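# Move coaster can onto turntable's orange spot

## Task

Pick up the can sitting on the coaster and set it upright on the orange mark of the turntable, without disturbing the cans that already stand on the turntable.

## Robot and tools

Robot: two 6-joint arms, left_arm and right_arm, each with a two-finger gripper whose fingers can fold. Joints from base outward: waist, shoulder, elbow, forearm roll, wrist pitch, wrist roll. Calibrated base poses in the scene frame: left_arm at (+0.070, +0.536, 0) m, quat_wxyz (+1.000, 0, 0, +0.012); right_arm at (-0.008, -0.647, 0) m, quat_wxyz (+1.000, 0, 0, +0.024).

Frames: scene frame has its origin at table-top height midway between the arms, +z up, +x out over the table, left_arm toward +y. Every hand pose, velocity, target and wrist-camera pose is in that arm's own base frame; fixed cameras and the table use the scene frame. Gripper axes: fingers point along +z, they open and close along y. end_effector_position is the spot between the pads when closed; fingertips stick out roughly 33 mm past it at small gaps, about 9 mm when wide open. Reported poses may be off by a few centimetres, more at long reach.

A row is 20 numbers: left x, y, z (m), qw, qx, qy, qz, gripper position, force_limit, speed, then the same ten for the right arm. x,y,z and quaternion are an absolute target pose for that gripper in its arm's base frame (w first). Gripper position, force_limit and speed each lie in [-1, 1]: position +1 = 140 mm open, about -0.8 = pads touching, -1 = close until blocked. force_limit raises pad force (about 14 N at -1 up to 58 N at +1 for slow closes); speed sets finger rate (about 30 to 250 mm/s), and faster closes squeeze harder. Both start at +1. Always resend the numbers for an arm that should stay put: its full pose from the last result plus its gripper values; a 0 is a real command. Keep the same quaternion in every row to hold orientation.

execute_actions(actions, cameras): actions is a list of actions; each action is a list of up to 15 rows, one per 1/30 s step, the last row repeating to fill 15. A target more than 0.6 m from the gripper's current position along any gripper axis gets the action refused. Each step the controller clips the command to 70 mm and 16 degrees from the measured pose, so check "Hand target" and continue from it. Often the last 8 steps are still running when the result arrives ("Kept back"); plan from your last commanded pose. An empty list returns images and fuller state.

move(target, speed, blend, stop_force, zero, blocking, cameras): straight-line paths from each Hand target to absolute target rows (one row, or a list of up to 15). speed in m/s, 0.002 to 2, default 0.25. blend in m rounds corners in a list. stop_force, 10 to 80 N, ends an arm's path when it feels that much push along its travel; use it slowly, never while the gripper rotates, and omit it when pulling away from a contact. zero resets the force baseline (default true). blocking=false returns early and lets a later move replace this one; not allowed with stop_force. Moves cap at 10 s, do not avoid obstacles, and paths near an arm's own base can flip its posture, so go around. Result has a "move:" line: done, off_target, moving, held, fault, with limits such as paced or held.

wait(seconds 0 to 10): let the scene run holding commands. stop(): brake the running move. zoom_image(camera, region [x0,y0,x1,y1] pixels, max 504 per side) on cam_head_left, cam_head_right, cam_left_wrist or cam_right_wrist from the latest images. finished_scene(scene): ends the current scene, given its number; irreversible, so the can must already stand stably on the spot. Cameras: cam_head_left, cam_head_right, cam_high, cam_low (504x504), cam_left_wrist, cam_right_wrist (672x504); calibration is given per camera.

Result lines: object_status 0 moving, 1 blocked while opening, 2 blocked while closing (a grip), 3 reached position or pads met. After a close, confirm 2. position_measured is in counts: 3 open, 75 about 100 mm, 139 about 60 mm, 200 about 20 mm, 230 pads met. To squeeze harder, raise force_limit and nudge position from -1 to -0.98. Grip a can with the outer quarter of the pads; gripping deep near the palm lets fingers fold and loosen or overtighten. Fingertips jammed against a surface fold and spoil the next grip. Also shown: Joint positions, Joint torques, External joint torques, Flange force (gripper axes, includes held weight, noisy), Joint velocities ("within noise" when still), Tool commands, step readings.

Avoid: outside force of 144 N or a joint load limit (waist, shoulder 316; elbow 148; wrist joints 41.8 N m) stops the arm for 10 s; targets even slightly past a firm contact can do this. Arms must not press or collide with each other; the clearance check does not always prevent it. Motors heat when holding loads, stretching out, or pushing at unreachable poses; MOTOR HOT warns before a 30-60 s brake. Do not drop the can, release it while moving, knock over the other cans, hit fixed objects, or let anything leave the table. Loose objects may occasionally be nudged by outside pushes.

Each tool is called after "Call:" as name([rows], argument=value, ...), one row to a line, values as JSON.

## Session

Call:
execute_actions(actions=[])

Scene clock: 0.00 s.
left_arm: end_effector_position=(+0.4059, -0.3595, +0.2537) position_measured=3 object_status=3 end_effector_quat_wxyz=(+0.147, +0.940, -0.008, +0.308) | right_arm: end_effector_position=(+0.0662, +0.4003, +0.2591) position_measured=3 object_status=3 end_effector_quat_wxyz=(-0.394, +0.577, +0.714, -0.048)
Joint positions: left_arm=[-0.994 -0.268 2.286 0.627 0.595 0.162] | right_arm=[0.696 -0.166 2.256 0.775 1.429 0.216]
Joint velocities: within noise
Joint torques (N m): no reading
External joint torques (N m): no reading
Flange force (N): no reading
Hand target: left_arm +0.4059, -0.3595, +0.2537; +0.147, +0.940, -0.008, +0.308 | right_arm +0.0662, +0.4003, +0.2591; -0.394, +0.577, +0.714, -0.048
Tool commands: left_gripper/position=+1.0 left_gripper/force_limit=+1.0 left_gripper/speed=+1.0 right_gripper/position=+1.0 right_gripper/force_limit=+1.0 right_gripper/speed=+1.0
camera_calibration:
cam_left_wrist: T_world_to_cam=[[-0.139384, -0.952466, 0.270887, -0.34552], [-0.950706, 0.0521917, -0.305671, 0.485754], [0.277003, -0.30014, -0.91279, 0.152862], [0, 0, 0, 1]] pos_world=[0.371305, -0.308569, 0.381608]
cam_right_wrist: T_world_to_cam=[[0.784893, 0.315574, -0.533251, -0.0325353], [0.22411, -0.946911, -0.230506, 0.426201], [-0.577683, 0.0614157, -0.813947, 0.370703], [0, 0, 0, 1]] pos_world=[0.14417, 0.391075, 0.382626]

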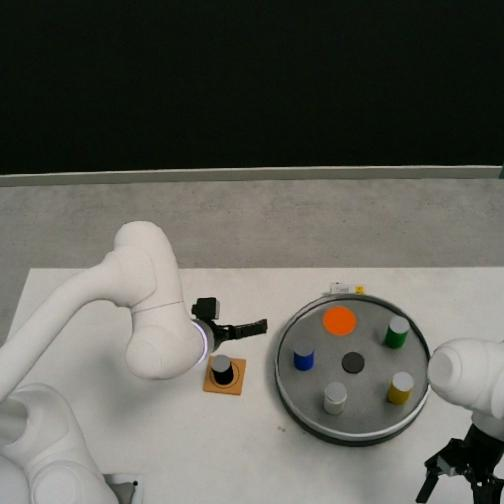

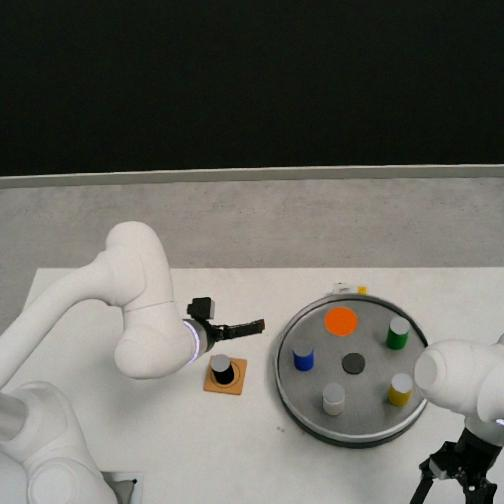

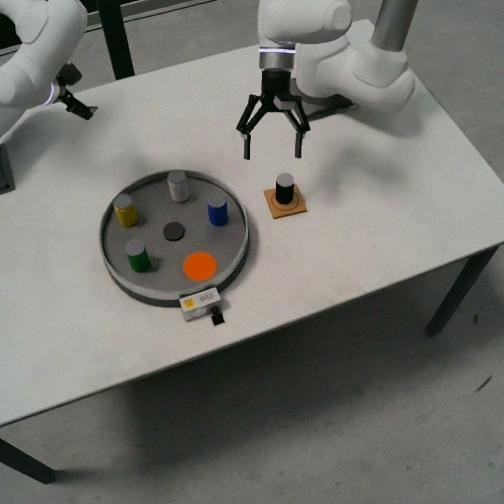

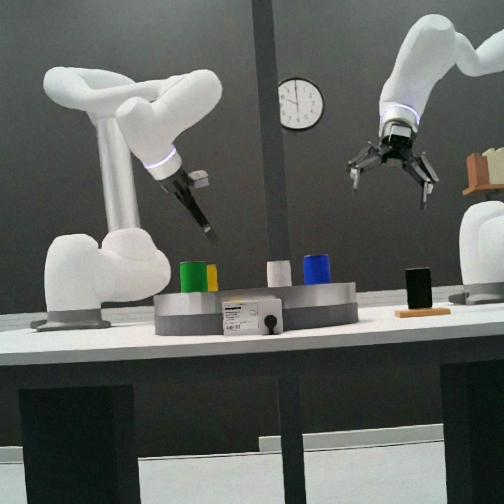

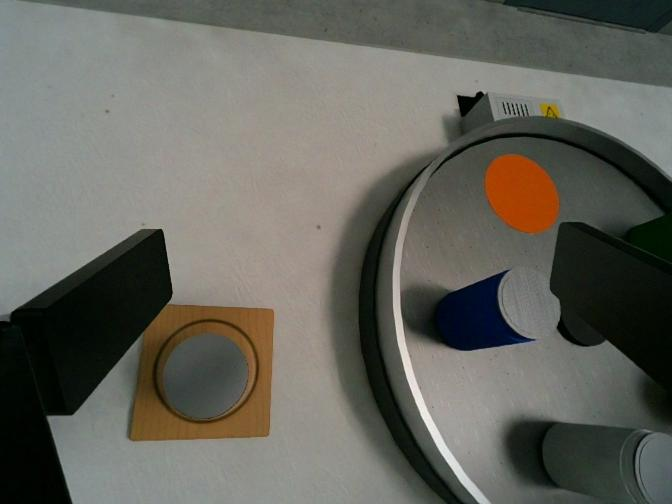

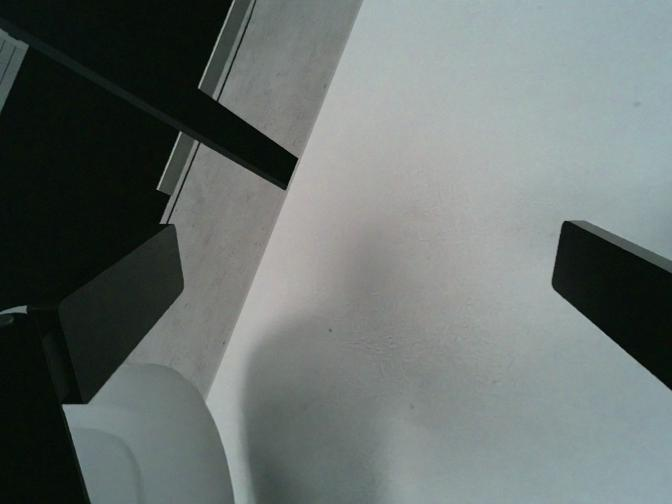

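Call:
move(target=[0.380,-0.302,0.19,0,0.552,0.834,0,0.24,1,1,0.406,0.004,0.259,-0.333,0.901,0.176,0.217,1,1,1], speed=0.4, cameras=["cam_left_wrist","cam_head_left"])

Call:
wait(seconds=1, cameras=["cam_head_left"])

Scene clock: 4.43 s.
left_arm: end_effector_position=(+0.3802, -0.3021, +0.1902) position_measured=99 object_status=3 end_effector_quat_wxyz=(+0.000, +0.552, +0.834, +0.000) | right_arm: end_effector_position=(+0.4060, +0.0040, +0.2590) position_measured=3 object_status=3 end_effector_quat_wxyz=(-0.333, +0.901, +0.176, +0.217)
Joint positions: left_arm=[-0.743 -0.026 2.059 0 1.108 -1.144] | right_arm=[-0.701 -0.166 2.256 0.776 1.428 0.215]
Joint torques (N m): left_arm=[0.98 -34.62 -36.87 3.82 -0.03 0.07] | right_arm=[2.11 -18.05 -36.93 4 1.27 -0.02]
External joint torques (N m): left_arm=[-0.9 -0.97 -1.45 0.13 0.07 -0.07] | right_arm=[-2.01 -2.19 -0.08 0.29 -0.19 0]
Flange force (N): left_arm=[-1.4 -1.5 -2.7] | right_arm=[-4.4 -2.9 -4.0]
Hand target: left_arm +0.3800, -0.3020, +0.1900; +0.000, +0.552, +0.834, +0.000 | right_arm +0.4060, +0.0040, +0.2590; -0.333, +0.901, +0.176, +0.217
Off the commanded pose: left_arm 0.000 m, 0 deg | right_arm 0.000 m, 0 deg.
move: done
camera_calibration:
cam_left_wrist: T_world_to_cam=[[0.9309, 0.364724, 0.0200202, -0.238474], [0.338442, -0.881842, 0.328347, -0.454031], [0.137411, -0.298883, -0.944345, 0.178661], [0, 0, 0, 1]] pos_world=[0.351109, -0.260008, 0.322571]
Images, in order (width x height): cam_head_left 504x504, cam_left_wrist 672x504.

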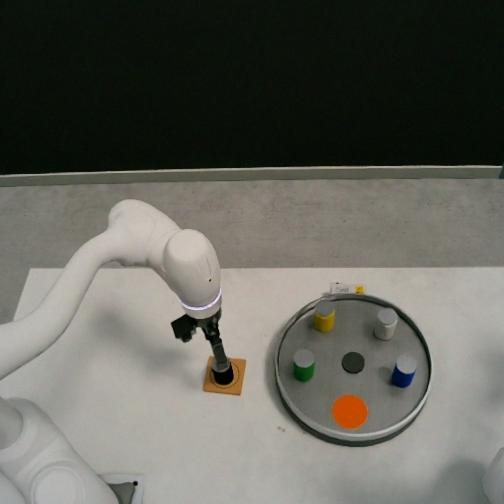

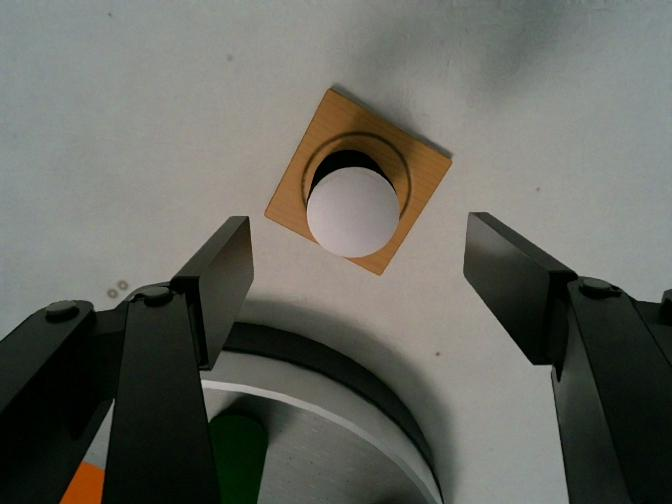

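Scene clock: 5.43 s.
left_arm: end_effector_position=(+0.3800, -0.3020, +0.1900) position_measured=99 object_status=3 end_effector_quat_wxyz=(+0.000, +0.552, +0.834, +0.000) | right_arm: end_effector_position=(+0.4060, +0.0040, +0.2590) position_measured=3 object_status=3 end_effector_quat_wxyz=(-0.333, +0.901, +0.176, +0.217)
Joint positions: left_arm=[-0.743 -0.026 2.06 0 1.108 -1.144] | right_arm=[-0.701 -0.165 2.256 0.776 1.428 0.215]
Joint torques (N m): left_arm=[0.72 -34.31 -36.77 3.84 -0.04 0.05] | right_arm=[2.16 -17.84 -36.99 4.02 1.34 -0.02]
External joint torques (N m): left_arm=[-0.59 -1.36 -1.54 0.12 0.08 -0.05] | right_arm=[-2.2 -2.24 -0.02 0.27 -0.27 0]
Flange force (N): left_arm=[-0.7 -1.1 -3.1] | right_arm=[-4.8 -2.8 -4.1]
Hand target: left_arm +0.3800, -0.3020, +0.1900; +0.000, +0.552, +0.834, +0.000 | right_arm +0.4060, +0.0040, +0.2590; -0.333, +0.901, +0.176, +0.217
Tool commands: left_gripper/position=+0.24 left_gripper/force_limit=+1.0 left_gripper/speed=+1.0 right_gripper/position=+1.0 right_gripper/force_limit=+1.0 right_gripper/speed=+1.0
Off the commanded pose: left_arm 0.000 m, 0 deg | right_arm 0.000 m, 0 deg.
wait: 1.00 s; at rest by 0.17 s
Images, in order (width x height): cam_head_left 504x504.

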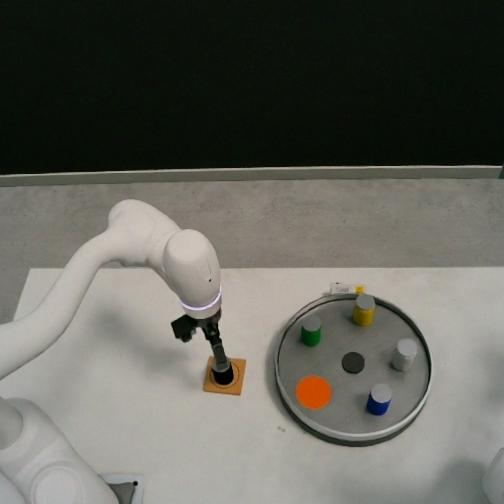

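Call:
move(target=[0.3822,-0.3058,0.105,0,0.552,0.834,0,0.24,1,1,0.406,0.004,0.259,-0.333,0.901,0.176,0.217,1,1,1])

Call:
move(target=[0.3822,-0.3058,0.105,0,0.552,0.834,0,-1,-0.3,-1,0.406,0.004,0.259,-0.333,0.901,0.176,0.217,1,1,1], cameras=["cam_left_wrist"])

Call:
move([
  [0.3822,-0.3058,0.2,0,0.552,0.834,0,-1,-0.3,-1,0.406,0.004,0.259,-0.333,0.901,0.176,0.217,1,1,1],
  [0.385,-0.5,0.40,0,0.552,0.834,0,-1,-0.3,-1,0.406,0.004,0.259,-0.333,0.901,0.176,0.217,1,1,1],
], blend=0.05, cameras=["cam_left_wrist"])

Call:
wait(seconds=2, cameras=["cam_left_wrist"])

Call:
wait(seconds=2, cameras=["cam_left_wrist"])

Scene clock: 7.47 s.
left_arm: end_effector_position=(+0.3822, -0.3058, +0.1051) position_measured=99 object_status=3 end_effector_quat_wxyz=(+0.000, +0.552, +0.834, +0.000) | right_arm: end_effector_position=(+0.4060, +0.0040, +0.2590) position_measured=3 object_status=3 end_effector_quat_wxyz=(-0.333, +0.901, +0.176, +0.217)
Joint positions: left_arm=[-0.745 0.064 2.146 0 0.931 -1.147] | right_arm=[-0.701 -0.165 2.256 0.776 1.428 0.215]
Joint torques (N m): left_arm=[0.81 -40.55 -32.62 3.45 -0.04 0.08] | right_arm=[2.17 -17.58 -36.9 4.03 1.24 -0.06]
External joint torques (N m): left_arm=[-0.85 -0.62 -1.84 0.1 0.07 -0.08] | right_arm=[-2.21 -2.5 -0.19 0.27 -0.17 0.04]
Flange force (N): left_arm=[-2.7 -0.7 -2.7] | right_arm=[-4.7 -3.4 -4.6]
Hand target: left_arm +0.3822, -0.3058, +0.1050; +0.000, +0.552, +0.834, +0.000 | right_arm +0.4060, +0.0040, +0.2590; -0.333, +0.901, +0.176, +0.217
Off the commanded pose: left_arm 0.000 m, 0 deg | right_arm 0.000 m, 0 deg.
move: done

Scene clock: 8.93 s.
left_arm: end_effector_position=(+0.3822, -0.3058, +0.1050) position_measured=153 object_status=0 end_effector_quat_wxyz=(+0.000, +0.552, +0.834, +0.000) | right_arm: end_effector_position=(+0.4060, +0.0040, +0.2590) position_measured=3 object_status=3 end_effector_quat_wxyz=(-0.333, +0.901, +0.176, +0.217)
Joint positions: left_arm=[-0.745 0.064 2.146 0 0.931 -1.147] | right_arm=[-0.701 -0.165 2.256 0.776 1.428 0.215]
Joint torques (N m): left_arm=[0.07 -35.66 -28.93 3.05 0.01 0.09] | right_arm=[2.04 -18.15 -37.06 3.99 1.31 -0.02]
External joint torques (N m): left_arm=[-0.27 -5.34 -5.44 0.49 0.02 -0.09] | right_arm=[-1.95 -2.09 0.03 0.3 -0.23 0]
Flange force (N): left_arm=[-1.1 -0.2 -11.5] | right_arm=[-4.4 -2.7 -3.6]
Hand target: left_arm +0.3822, -0.3058, +0.1050; +0.000, +0.552, +0.834, +0.000 | right_arm +0.4060, +0.0040, +0.2590; -0.333, +0.901, +0.176, +0.217
Off the commanded pose: left_arm 0.000 m, 0 deg | right_arm 0.000 m, 0 deg.
move: done
camera_calibration:
cam_left_wrist: T_world_to_cam=[[0.930912, 0.364707, 0.0198066, -0.237332], [0.338532, -0.881916, 0.328054, -0.430011], [0.137112, -0.298684, -0.944451, 0.0969909], [0, 0, 0, 1]] pos_world=[0.353209, -0.263707, 0.237371]
Images, in order (width x height): cam_left_wrist 672x504.

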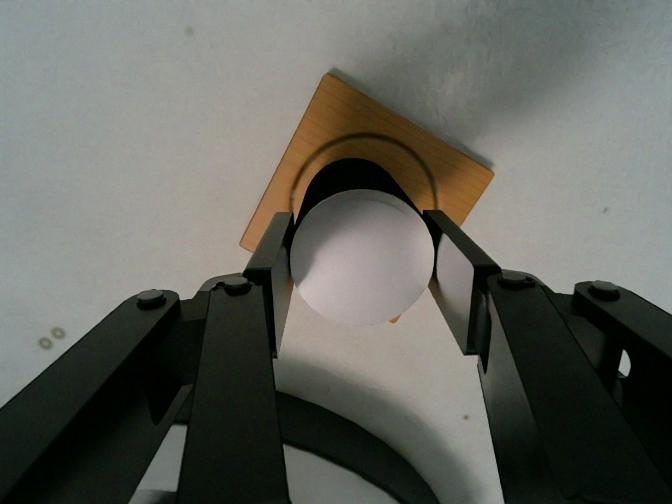

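Scene clock: 10.83 s.
left_arm: end_effector_position=(+0.3850, -0.5000, +0.4000) position_measured=153 object_status=2 end_effector_quat_wxyz=(+0.000, +0.552, +0.834, +0.000) | right_arm: end_effector_position=(+0.4060, +0.0040, +0.2590) position_measured=3 object_status=3 end_effector_quat_wxyz=(-0.333, +0.901, +0.176, +0.217)
Joint positions: left_arm=[-0.969 0.117 1.518 0 1.507 -1.371] | right_arm=[-0.701 -0.165 2.256 0.776 1.428 0.215]
Joint torques (N m): left_arm=[1.15 -54.58 -42.26 4.32 -0.09 0.07] | right_arm=[2.11 -17.96 -36.85 4 1.32 -0.01]
External joint torques (N m): left_arm=[-0.97 -0.58 -0.48 0.09 0.13 -0.07] | right_arm=[-2.22 -2.18 -0.33 0.32 -0.25 -0.02]
Flange force (N): left_arm=[-0.3 -1.6 -1.1] | right_arm=[-4.4 -2.5 -4.4]
Hand target: left_arm +0.3850, -0.5000, +0.4000; +0.000, +0.552, +0.834, +0.000 | right_arm +0.4060, +0.0040, +0.2590; -0.333, +0.901, +0.176, +0.217
Off the commanded pose: left_arm 0.000 m, 0 deg | right_arm 0.000 m, 0 deg.
move: done; blend cut to 0.0475 m at target 1
camera_calibration:
cam_left_wrist: T_world_to_cam=[[0.930912, 0.364706, 0.0198058, -0.174899], [0.338536, -0.881926, 0.328024, -0.69887], [0.137099, -0.298656, -0.944462, 0.317282], [0, 0, 0, 1]] pos_world=[0.355909, -0.457807, 0.532371]
Images, in order (width x height): cam_left_wrist 672x504.

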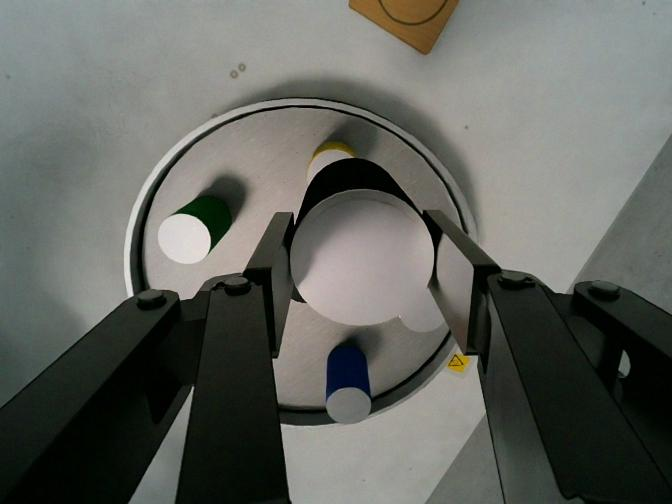

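Scene clock: 12.83 s.
left_arm: end_effector_position=(+0.3850, -0.5000, +0.4000) position_measured=153 object_status=2 end_effector_quat_wxyz=(+0.000, +0.552, +0.834, +0.000) | right_arm: end_effector_position=(+0.4060, +0.0040, +0.2590) position_measured=3 object_status=3 end_effector_quat_wxyz=(-0.333, +0.901, +0.176, +0.217)
Joint positions: left_arm=[-0.969 0.117 1.518 0 1.507 -1.371] | right_arm=[-0.701 -0.165 2.256 0.776 1.428 0.215]
Joint torques (N m): left_arm=[0.83 -54.77 -42.16 4.31 -0.04 0.07] | right_arm=[2.16 -17.74 -37 4 1.3 -0.03]
External joint torques (N m): left_arm=[-0.72 -0.35 -0.52 0.09 0.08 -0.07] | right_arm=[-2.07 -2.47 -0.01 0.29 -0.23 0]
Flange force (N): left_arm=[-0.6 -1.1 -1.1] | right_arm=[-4.7 -3.4 -4.0]
Hand target: left_arm +0.3850, -0.5000, +0.4000; +0.000, +0.552, +0.834, +0.000 | right_arm +0.4060, +0.0040, +0.2590; -0.333, +0.901, +0.176, +0.217
Tool commands: left_gripper/position=-1.0 left_gripper/force_limit=-0.3 left_gripper/speed=-1.0 right_gripper/position=+1.0 right_gripper/force_limit=+1.0 right_gripper/speed=+1.0
Off the commanded pose: left_arm 0.000 m, 0 deg | right_arm 0.000 m, 0 deg.
wait: 2.00 s; at rest by 0.17 s
camera_calibration:
cam_left_wrist: T_world_to_cam=[[0.930912, 0.364706, 0.0198058, -0.174957], [0.338536, -0.881926, 0.328024, -0.699025], [0.137099, -0.298656, -0.944462, 0.317333], [0, 0, 0, 1]] pos_world=[0.356009, -0.457907, 0.532471]
Images, in order (width x height): cam_left_wrist 672x504.

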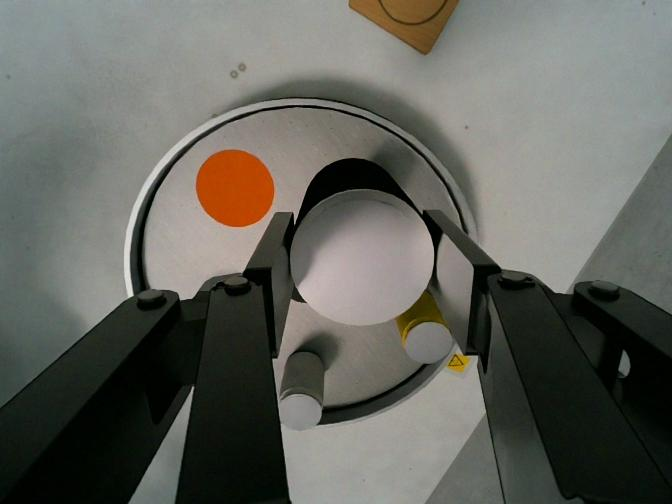

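Scene clock: 14.83 s.
left_arm: end_effector_position=(+0.3850, -0.5000, +0.4000) position_measured=153 object_status=2 end_effector_quat_wxyz=(+0.000, +0.552, +0.834, +0.000) | right_arm: end_effector_position=(+0.4060, +0.0040, +0.2590) position_measured=3 object_status=3 end_effector_quat_wxyz=(-0.333, +0.901, +0.176, +0.217)
Joint positions: left_arm=[-0.969 0.117 1.518 0 1.507 -1.371] | right_arm=[-0.701 -0.165 2.256 0.776 1.428 0.215]
Joint torques (N m): left_arm=[0.59 -54.83 -42.16 4.32 -0.04 0.06] | right_arm=[2.42 -17.93 -36.82 3.97 1.32 -0.03]
External joint torques (N m): left_arm=[-0.58 -0.51 -0.67 0.08 0.08 -0.06] | right_arm=[-2.44 -2.19 -0.29 0.33 -0.26 0.01]
Flange force (N): left_arm=[-0.6 -0.9 -1.3] | right_arm=[-4.8 -2.5 -4.8]
Hand target: left_arm +0.3850, -0.5000, +0.4000; +0.000, +0.552, +0.834, +0.000 | right_arm +0.4060, +0.0040, +0.2590; -0.333, +0.901, +0.176, +0.217
Tool commands: left_gripper/position=-1.0 left_gripper/force_limit=-0.3 left_gripper/speed=-1.0 right_gripper/position=+1.0 right_gripper/force_limit=+1.0 right_gripper/speed=+1.0
Off the commanded pose: left_arm 0.000 m, 0 deg | right_arm 0.000 m, 0 deg.
wait: 2.00 s; at rest by 0.17 s
camera_calibration:
cam_left_wrist: T_world_to_cam=[[0.930912, 0.364706, 0.0198058, -0.174957], [0.338536, -0.881926, 0.328024, -0.699025], [0.137099, -0.298656, -0.944462, 0.317333], [0, 0, 0, 1]] pos_world=[0.356009, -0.457907, 0.532471]
Images, in order (width x height): cam_left_wrist 672x504.

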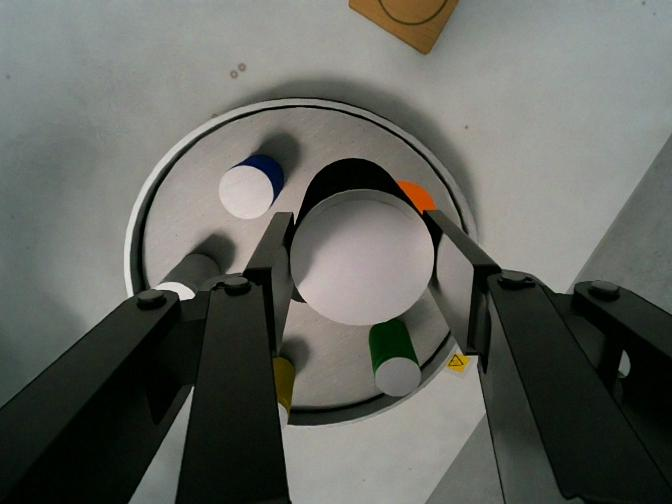

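Call:
move([
  [0.39,-0.70,0.32,0,0.552,0.834,0,-1,-0.3,-1,0.406,0.004,0.259,-0.333,0.901,0.176,0.217,1,1,1],
  [0.4366,-0.7898,0.262,0,0.552,0.834,0,-1,-0.3,-1,0.406,0.004,0.259,-0.333,0.901,0.176,0.217,1,1,1],
], blend=0.03)

Scene clock: 17.63 s.
left_arm: end_effector_position=(+0.4366, -0.7898, +0.2621) position_measured=153 object_status=2 end_effector_quat_wxyz=(+0.000, +0.552, +0.834, +0.000) | right_arm: end_effector_position=(+0.4060, +0.0040, +0.2590) position_measured=3 object_status=3 end_effector_quat_wxyz=(-0.333, +0.901, +0.176, +0.217)
Joint positions: left_arm=[-1.104 0.595 1.104 0 1.443 -1.505] | right_arm=[-0.701 -0.165 2.256 0.776 1.428 0.215]
Joint torques (N m): left_arm=[0.89 -102.36 -41.89 4.33 -0.04 0.07] | right_arm=[2.14 -17.9 -37.05 3.99 1.29 -0.05]
External joint torques (N m): left_arm=[-1.08 1.02 -0.44 0.02 0.08 -0.07] | right_arm=[-2.16 -2.27 0 0.31 -0.22 0.03]
Flange force (N): left_arm=[-3.3 -0.9 -0.5] | right_arm=[-4.7 -3.0 -4.1]
Hand target: left_arm +0.4366, -0.7898, +0.2620; +0.000, +0.552, +0.834, +0.000 | right_arm +0.4060, +0.0040, +0.2590; -0.333, +0.901, +0.176, +0.217
Off the commanded pose: left_arm 0.000 m, 0 deg | right_arm 0.000 m, 0 deg.
move: done

Call:
wait(seconds=6.8)

Call:
move([
  [0.3643,-0.7917,0.262,0,0.552,0.834,0,-1,-0.3,-1,0.406,0.004,0.259,-0.333,0.901,0.176,0.217,1,1,1],
  [0.3011,-0.7552,0.262,0,0.552,0.834,0,-1,-0.3,-1,0.406,0.004,0.259,-0.333,0.901,0.176,0.217,1,1,1],
  [0.2646,-0.6920,0.262,0,0.552,0.834,0,-1,-0.3,-1,0.406,0.004,0.259,-0.333,0.901,0.176,0.217,1,1,1],
  [0.2646,-0.6190,0.262,0,0.552,0.834,0,-1,-0.3,-1,0.406,0.004,0.259,-0.333,0.901,0.176,0.217,1,1,1],
  [0.3011,-0.5558,0.262,0,0.552,0.834,0,-1,-0.3,-1,0.406,0.004,0.259,-0.333,0.901,0.176,0.217,1,1,1],
  [0.3643,-0.5193,0.262,0,0.552,0.834,0,-1,-0.3,-1,0.406,0.004,0.259,-0.333,0.901,0.176,0.217,1,1,1],
  [0.4373,-0.5193,0.262,0,0.552,0.834,0,-1,-0.3,-1,0.406,0.004,0.259,-0.333,0.901,0.176,0.217,1,1,1],
  [0.5005,-0.5558,0.262,0,0.552,0.834,0,-1,-0.3,-1,0.406,0.004,0.259,-0.333,0.901,0.176,0.217,1,1,1],
  [0.5370,-0.6190,0.262,0,0.552,0.834,0,-1,-0.3,-1,0.406,0.004,0.259,-0.333,0.901,0.176,0.217,1,1,1],
  [0.5370,-0.6920,0.262,0,0.552,0.834,0,-1,-0.3,-1,0.406,0.004,0.259,-0.333,0.901,0.176,0.217,1,1,1],
], speed=0.1108, blend=0.012, blocking=false)

Call:
wait(seconds=0.6, cameras=["cam_left_wrist"])

Scene clock: 25.87 s.
left_arm: end_effector_position=(+0.4366, -0.7898, +0.2620) position_measured=153 object_status=2 end_effector_quat_wxyz=(+0.000, +0.552, +0.834, +0.000) | right_arm: end_effector_position=(+0.4060, +0.0040, +0.2590) position_measured=3 object_status=3 end_effector_quat_wxyz=(-0.333, +0.901, +0.176, +0.217)
Joint positions: left_arm=[-1.104 0.595 1.104 0 1.443 -1.505] | right_arm=[-0.701 -0.165 2.256 0.776 1.428 0.215]
Joint torques (N m): left_arm=[0.89 -101.55 -41.82 4.31 -0.04 0.03] | right_arm=[2.18 -18.04 -37.1 4.03 1.3 0]
External joint torques (N m): left_arm=[-0.91 0.13 -0.53 0.04 0.08 -0.03] | right_arm=[-2.1 -2.15 0.08 0.26 -0.23 -0.02]
Flange force (N): left_arm=[-1.9 -0.8 -0.9] | right_arm=[-4.8 -2.7 -3.9]
Hand target: left_arm +0.4366, -0.7898, +0.2620; +0.000, +0.552, +0.834, +0.000 | right_arm +0.4060, +0.0040, +0.2590; -0.333, +0.901, +0.176, +0.217
Tool commands: left_gripper/position=-1.0 left_gripper/force_limit=-0.3 left_gripper/speed=-1.0 right_gripper/position=+1.0 right_gripper/force_limit=+1.0 right_gripper/speed=+1.0
Off the commanded pose: left_arm 0.000 m, 0 deg | right_arm 0.000 m, 0 deg.
wait: 6.80 s; at rest from the start

Scene clock: 26.37 s.
left_arm: end_effector_position=(+0.3907, -0.7910, +0.2620) position_measured=153 object_status=2 end_effector_quat_wxyz=(+0.000, +0.552, +0.834, +0.000) end_effector_velocity=(-0.110, -0.004, +0.001) end_effector_angular_velocity=(-0.001, +0.000, -0.003) | right_arm: end_effector_position=(+0.4060, +0.0040, +0.2590) position_measured=3 object_status=3 end_effector_quat_wxyz=(-0.333, +0.901, +0.176, +0.217)
Joint positions: left_arm=[-1.151 0.559 1.162 0 1.421 -1.552] | right_arm=[-0.701 -0.165 2.256 0.776 1.428 0.215]
Joint velocities: left_arm=[-0.116 -0.08 0.127 0 -0.047 -0.113] | right_arm=[within noise]
Joint torques (N m): left_arm=[4.23 -93.03 -41.41 4.32 0.03 -0.02] | right_arm=[1.92 -17.62 -36.97 4.02 1.31 -0.01]
External joint torques (N m): left_arm=[-2.82 -5.17 -0.89 0.07 0 0.02] | right_arm=[-1.99 -2.54 -0.18 0.3 -0.24 -0.02]
Flange force (N): left_arm=[6.5 -3.6 -2.6] | right_arm=[-4.4 -3.5 -4.1]
Hand target: left_arm +0.3838, -0.7912, +0.2620; +0.000, +0.552, +0.834, +0.000 | right_arm +0.4060, +0.0040, +0.2590; -0.333, +0.901, +0.176, +0.217
Tool commands: left_gripper/position=-1.0 left_gripper/force_limit=-0.3 left_gripper/speed=-1.0 right_gripper/position=+1.0 right_gripper/force_limit=+1.0 right_gripper/speed=+1.0
Off the commanded pose: left_arm 0.177 m, 0 deg | right_arm 0.000 m, 0 deg.
move: running; path passed 0 of 10 targets

Scene clock: 26.97 s.
left_arm: end_effector_position=(+0.3300, -0.7719, +0.2620) position_measured=153 object_status=2 end_effector_quat_wxyz=(+0.000, +0.552, +0.834, +0.000) end_effector_velocity=(-0.096, +0.055, +0.000) end_effector_angular_velocity=(+0.000, +0.000, +0.002) | right_arm: end_effector_position=(+0.4060, +0.0040, +0.2590) position_measured=3 object_status=3 end_effector_quat_wxyz=(-0.333, +0.901, +0.176, +0.217)
Joint positions: left_arm=[-1.208 0.487 1.275 0 1.38 -1.609] | right_arm=[-0.701 -0.165 2.256 0.776 1.428 0.215]
Joint velocities: left_arm=[-0.083 -0.147 0.224 0 -0.077 -0.085] | right_arm=[within noise]
Joint torques (N m): left_arm=[0.8 -89.5 -42.1 4.24 -0.09 -0.08] | right_arm=[1.92 -17.52 -37.01 3.98 1.31 -0.01]
External joint torques (N m): left_arm=[-0.36 -1.42 -0.16 0.11 0.1 0.08] | right_arm=[-1.9 -2.56 -0.02 0.31 -0.24 -0.02]
Flange force (N): left_arm=[1.9 -0.3 -0.8] | right_arm=[-4.5 -3.6 -3.7]
Hand target: left_arm +0.3237, -0.7682, +0.2619; +0.000, +0.552, +0.834, +0.000 | right_arm +0.4060, +0.0040, +0.2590; -0.333, +0.901, +0.176, +0.217
Tool commands: left_gripper/position=-1.0 left_gripper/force_limit=-0.3 left_gripper/speed=-1.0 right_gripper/position=+1.0 right_gripper/force_limit=+1.0 right_gripper/speed=+1.0
Off the commanded pose: left_arm 0.222 m, 0 deg | right_arm 0.000 m, 0 deg.
earlier move: running; path passed 1 of 10 targets
wait: 0.60 s; no rest
camera_calibration:
cam_left_wrist: T_world_to_cam=[[0.930942, 0.364636, 0.0197115, -0.0219175], [0.338531, -0.882014, 0.327792, -0.874784], [0.136911, -0.298483, -0.944544, 0.113484], [0, 0, 0, 1]] pos_world=[0.301008, -0.729707, 0.39437]
Images, in order (width x height): cam_left_wrist 672x504.

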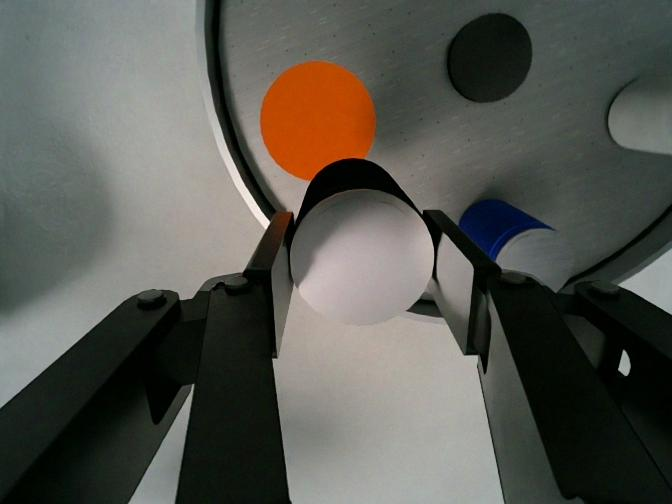

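Call:
move([
  [0.3643,-0.5193,0.262,0,0.552,0.834,0,-1,-0.3,-1,0.406,0.004,0.259,-0.333,0.901,0.176,0.217,1,1,1],
  [0.4373,-0.5193,0.262,0,0.552,0.834,0,-1,-0.3,-1,0.406,0.004,0.259,-0.333,0.901,0.176,0.217,1,1,1],
  [0.5005,-0.5558,0.262,0,0.552,0.834,0,-1,-0.3,-1,0.406,0.004,0.259,-0.333,0.901,0.176,0.217,1,1,1],
  [0.5370,-0.6190,0.262,0,0.552,0.834,0,-1,-0.3,-1,0.406,0.004,0.259,-0.333,0.901,0.176,0.217,1,1,1],
  [0.5370,-0.6920,0.262,0,0.552,0.834,0,-1,-0.3,-1,0.406,0.004,0.259,-0.333,0.901,0.176,0.217,1,1,1],
  [0.5005,-0.7552,0.262,0,0.552,0.834,0,-1,-0.3,-1,0.406,0.004,0.259,-0.333,0.901,0.176,0.217,1,1,1],
  [0.4373,-0.7917,0.205,0,0.552,0.834,0,-1,-0.3,-1,0.406,0.004,0.259,-0.333,0.901,0.176,0.217,1,1,1],
  [0.3643,-0.7917,0.1483,0,0.552,0.834,0,-1,-0.3,-1,0.406,0.004,0.259,-0.333,0.901,0.176,0.217,1,1,1],
  [0.3011,-0.7552,0.1477,0,0.552,0.834,0,-1,-0.3,-1,0.406,0.004,0.259,-0.333,0.901,0.176,0.217,1,1,1],
  [0.2646,-0.6920,0.1477,0,0.552,0.834,0,-1,-0.3,-1,0.406,0.004,0.259,-0.333,0.901,0.176,0.217,1,1,1],
  [0.2646,-0.6190,0.1477,0,0.552,0.834,0,-1,-0.3,-1,0.406,0.004,0.259,-0.333,0.901,0.176,0.217,1,1,1],
  [0.3011,-0.5558,0.1477,0,0.552,0.834,0,-1,-0.3,-1,0.406,0.004,0.259,-0.333,0.901,0.176,0.217,1,1,1],
], speed=[0.1108,0.1108,0.1385,0.1385,0.1385,0.1108,0.1406,0.1406,0.1108,0.1108,0.1108,0.1108], blend=0.012, blocking=false)

Call:
wait(seconds=3.9, cameras=["cam_left_wrist"])

Scene clock: 29.07 s.
left_arm: end_effector_position=(+0.2988, -0.5825, +0.2620) position_measured=153 object_status=2 end_effector_quat_wxyz=(+0.000, +0.552, +0.834, +0.000) end_effector_velocity=(+0.081, +0.078, +0.000) end_effector_angular_velocity=(+0.001, +0.001, +0.002) | right_arm: end_effector_position=(+0.4060, +0.0040, +0.2590) position_measured=3 object_status=3 end_effector_quat_wxyz=(-0.333, +0.901, +0.176, +0.217)
Joint positions: left_arm=[-1.15 0.195 1.678 0 1.269 -1.551] | right_arm=[-0.701 -0.165 2.256 0.776 1.428 0.215]
Joint velocities: left_arm=[0.161 -0.05 0.061 0 -0.011 0.16] | right_arm=[within noise]
Joint torques (N m): left_arm=[4.14 -58.28 -41.32 4.12 -0.06 -0.28] | right_arm=[2.08 -17.89 -36.97 3.99 1.31 -0.01]
External joint torques (N m): left_arm=[-3.91 -3.52 0.42 0.09 0.11 0.28] | right_arm=[-2.05 -2.31 -0.06 0.3 -0.23 -0.01]
Flange force (N): left_arm=[6.1 -6.0 -1.4] | right_arm=[-4.6 -3.1 -3.9]
Hand target: left_arm +0.3041, -0.5774, +0.2620; +0.000, +0.552, +0.834, +0.000 | right_arm +0.4060, +0.0040, +0.2590; -0.333, +0.901, +0.176, +0.217
Tool commands: left_gripper/position=-1.0 left_gripper/force_limit=-0.3 left_gripper/speed=-1.0 right_gripper/position=+1.0 right_gripper/force_limit=+1.0 right_gripper/speed=+1.0
Off the commanded pose: left_arm 0.117 m, 0 deg | right_arm 0.000 m, 0 deg.
earlier move: replaced; path passed 3 of 10 targets
move: running; path passed 0 of 12 targets

Scene clock: 32.97 s.
left_arm: end_effector_position=(+0.4829, -0.7653, +0.2462) position_measured=153 object_status=2 end_effector_quat_wxyz=(+0.000, +0.552, +0.834, +0.000) end_effector_velocity=(-0.095, -0.055, -0.085) end_effector_angular_velocity=(-0.002, -0.001, -0.001) | right_arm: end_effector_position=(+0.4060, +0.0040, +0.2590) position_measured=3 object_status=3 end_effector_quat_wxyz=(-0.333, +0.901, +0.176, +0.217)
Joint positions: left_arm=[-1.046 0.603 1.119 0 1.419 -1.447] | right_arm=[-0.701 -0.165 2.256 0.776 1.428 0.215]
Joint velocities: left_arm=[-0.122 0.014 0.131 0 -0.147 -0.121] | right_arm=[within noise]
Joint torques (N m): left_arm=[-1.02 -104.71 -40.08 4.25 -0.36 -0.35] | right_arm=[2.29 -17.96 -37.01 3.99 1.28 0]
External joint torques (N m): left_arm=[0.87 2.87 -2.12 0.09 0.39 0.35] | right_arm=[-2.27 -2.16 0.01 0.3 -0.21 -0.03]
Flange force (N): left_arm=[-11.4 3.2 -2.7] | right_arm=[-5.0 -2.7 -4.3]
Hand target: left_arm +0.4768, -0.7688, +0.2406; +0.000, +0.552, +0.834, +0.000 | right_arm +0.4060, +0.0040, +0.2590; -0.333, +0.901, +0.176, +0.217
Tool commands: left_gripper/position=-1.0 left_gripper/force_limit=-0.3 left_gripper/speed=-1.0 right_gripper/position=+1.0 right_gripper/force_limit=+1.0 right_gripper/speed=+1.0
Off the commanded pose: left_arm 0.294 m, 0 deg | right_arm 0.000 m, 0 deg.
earlier move: running; path passed 6 of 12 targets
wait: 3.90 s; no rest
camera_calibration:
cam_left_wrist: T_world_to_cam=[[0.930925, 0.364678, 0.0197178, -0.166189], [0.33854, -0.881937, 0.327992, -0.915623], [0.137001, -0.29866, -0.944475, 0.0793851], [0, 0, 0, 1]] pos_world=[0.453809, -0.723207, 0.378571]
Images, in order (width x height): cam_left_wrist 672x504.

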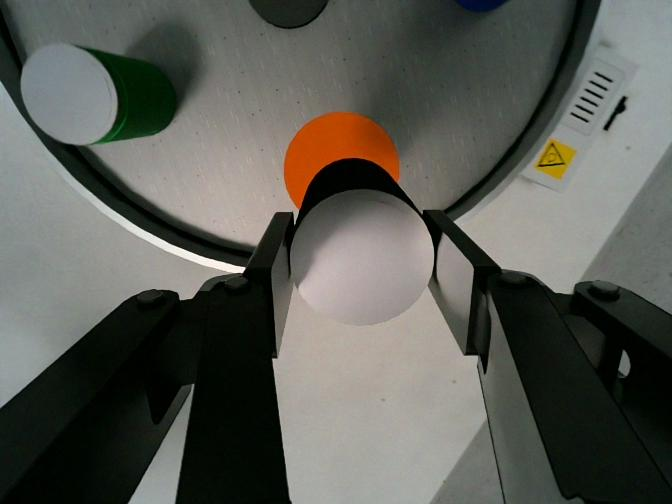

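Call:
wait(seconds=1.4, cameras=["cam_left_wrist"])

Call:
move([
  [0.2646,-0.6190,0.1477,0,0.552,0.834,0,0.2,-0.3,-0.2,0.406,0.004,0.259,-0.333,0.901,0.176,0.217,1,1,1],
  [0.3011,-0.5558,0.22,0,0.552,0.834,0,0.2,-0.3,-0.2,0.406,0.004,0.259,-0.333,0.901,0.176,0.217,1,1,1],
  [0.3643,-0.5193,0.34,0,0.552,0.834,0,0.2,-0.3,-0.2,0.406,0.004,0.259,-0.333,0.901,0.176,0.217,1,1,1],
], speed=[0.1108,0.16,0.25], blend=0.012, cameras=["cam_left_wrist","cam_head_left","cam_low"])

Scene clock: 35.20 s.
left_arm: end_effector_position=(+0.2770, -0.7135, +0.1476) position_measured=153 object_status=2 end_effector_quat_wxyz=(+0.000, +0.552, +0.834, +0.000) end_effector_velocity=(-0.056, +0.097, -0.001) end_effector_angular_velocity=(+0.002, +0.000, -0.001) | right_arm: end_effector_position=(+0.4060, +0.0040, +0.2590) position_measured=3 object_status=3 end_effector_quat_wxyz=(-0.333, +0.901, +0.176, +0.217)
Joint positions: left_arm=[-1.246 0.429 1.578 0 1.135 -1.647] | right_arm=[-0.701 -0.165 2.256 0.776 1.428 0.215]
Joint velocities: left_arm=[-0.029 -0.161 0.245 0 -0.082 -0.029] | right_arm=[within noise]
Joint torques (N m): left_arm=[1.08 -82.86 -37.73 3.86 -0.1 -0.23] | right_arm=[1.86 -17.9 -37.03 4.02 1.32 -0.01]
External joint torques (N m): left_arm=[-0.92 -0.58 -0.78 0.09 0.17 0.23] | right_arm=[-1.89 -2.15 -0.03 0.27 -0.26 -0.02]
Flange force (N): left_arm=[-0.9 -0.9 -1.4] | right_arm=[-4.2 -2.8 -3.5]
Hand target: left_arm +0.2731, -0.7067, +0.1476; +0.000, +0.552, +0.834, +0.000 | right_arm +0.4060, +0.0040, +0.2590; -0.333, +0.901, +0.176, +0.217
Tool commands: left_gripper/position=-1.0 left_gripper/force_limit=-0.3 left_gripper/speed=-1.0 right_gripper/position=+1.0 right_gripper/force_limit=+1.0 right_gripper/speed=+1.0
Off the commanded pose: left_arm 0.160 m, 0 deg | right_arm 0.000 m, 0 deg.
earlier move: running; path passed 9 of 12 targets
wait: 1.40 s; no rest
camera_calibration:
cam_left_wrist: T_world_to_cam=[[0.930929, 0.364664, 0.0197995, 0.00841434], [0.338527, -0.882004, 0.327824, -0.767955], [0.137009, -0.298478, -0.944531, 0.0301553], [0, 0, 0, 1]] pos_world=[0.248009, -0.671407, 0.28007]
Images, in order (width x height): cam_left_wrist 672x504.

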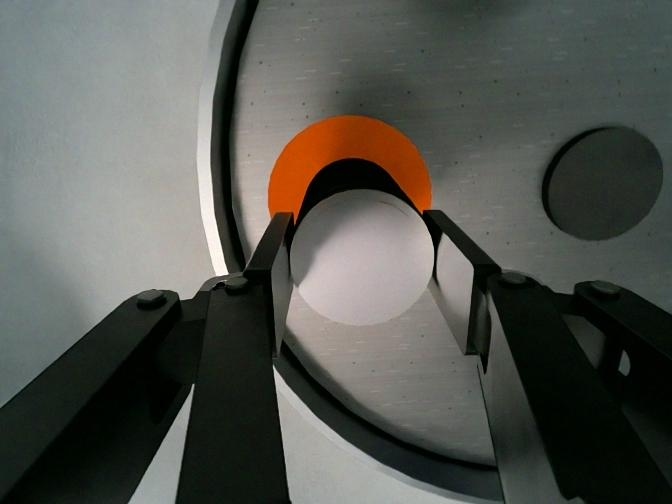

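Scene clock: 37.53 s.
left_arm: end_effector_position=(+0.3643, -0.5192, +0.3401) position_measured=104 object_status=3 end_effector_quat_wxyz=(+0.000, +0.552, +0.834, +0.000) | right_arm: end_effector_position=(+0.4060, +0.0040, +0.2590) position_measured=3 object_status=3 end_effector_quat_wxyz=(-0.333, +0.901, +0.176, +0.217)
Joint positions: left_arm=[-1.013 0.133 1.607 0 1.401 -1.415] | right_arm=[-0.701 -0.165 2.256 0.776 1.428 0.215]
Joint torques (N m): left_arm=[0.91 -54.01 -40.58 4.21 -0.02 0.06] | right_arm=[2.19 -17.77 -37 3.98 1.32 0.01]
External joint torques (N m): left_arm=[-0.91 -2.48 -1.68 0.15 0.06 -0.05] | right_arm=[-2.18 -2.44 -0.05 0.31 -0.25 -0.04]
Flange force (N): left_arm=[0.6 -1.7 -3.3] | right_arm=[-4.9 -3.2 -4.2]
Hand target: left_arm +0.3643, -0.5193, +0.3400; +0.000, +0.552, +0.834, +0.000 | right_arm +0.4060, +0.0040, +0.2590; -0.333, +0.901, +0.176, +0.217
Off the commanded pose: left_arm 0.000 m, 0 deg | right_arm 0.000 m, 0 deg.
earlier move: replaced; path passed 9 of 12 targets
move: done
camera_calibration:
cam_left_wrist: T_world_to_cam=[[0.930895, 0.364749, 0.0198131, -0.147383], [0.338541, -0.881839, 0.328254, -0.689337], [0.137202, -0.298862, -0.944382, 0.257707], [0, 0, 0, 1]] pos_world=[0.335209, -0.477108, 0.472571]
Images, in order (width x height): cam_head_left 504x504, cam_low 504x504, cam_left_wrist 672x504.

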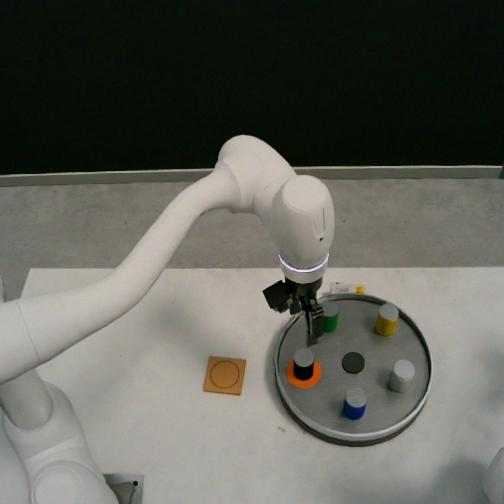

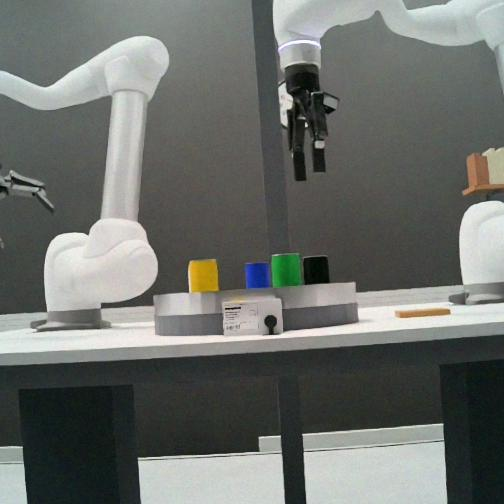

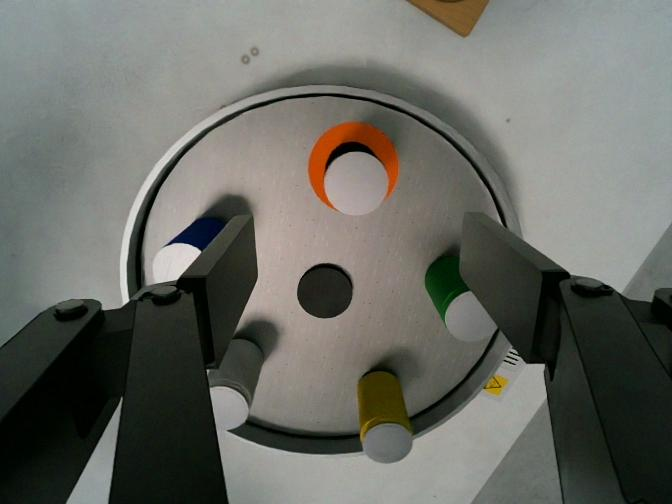

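Well centered.

Call:
finished_scene(scene=2)

The scene is finished: the task was done.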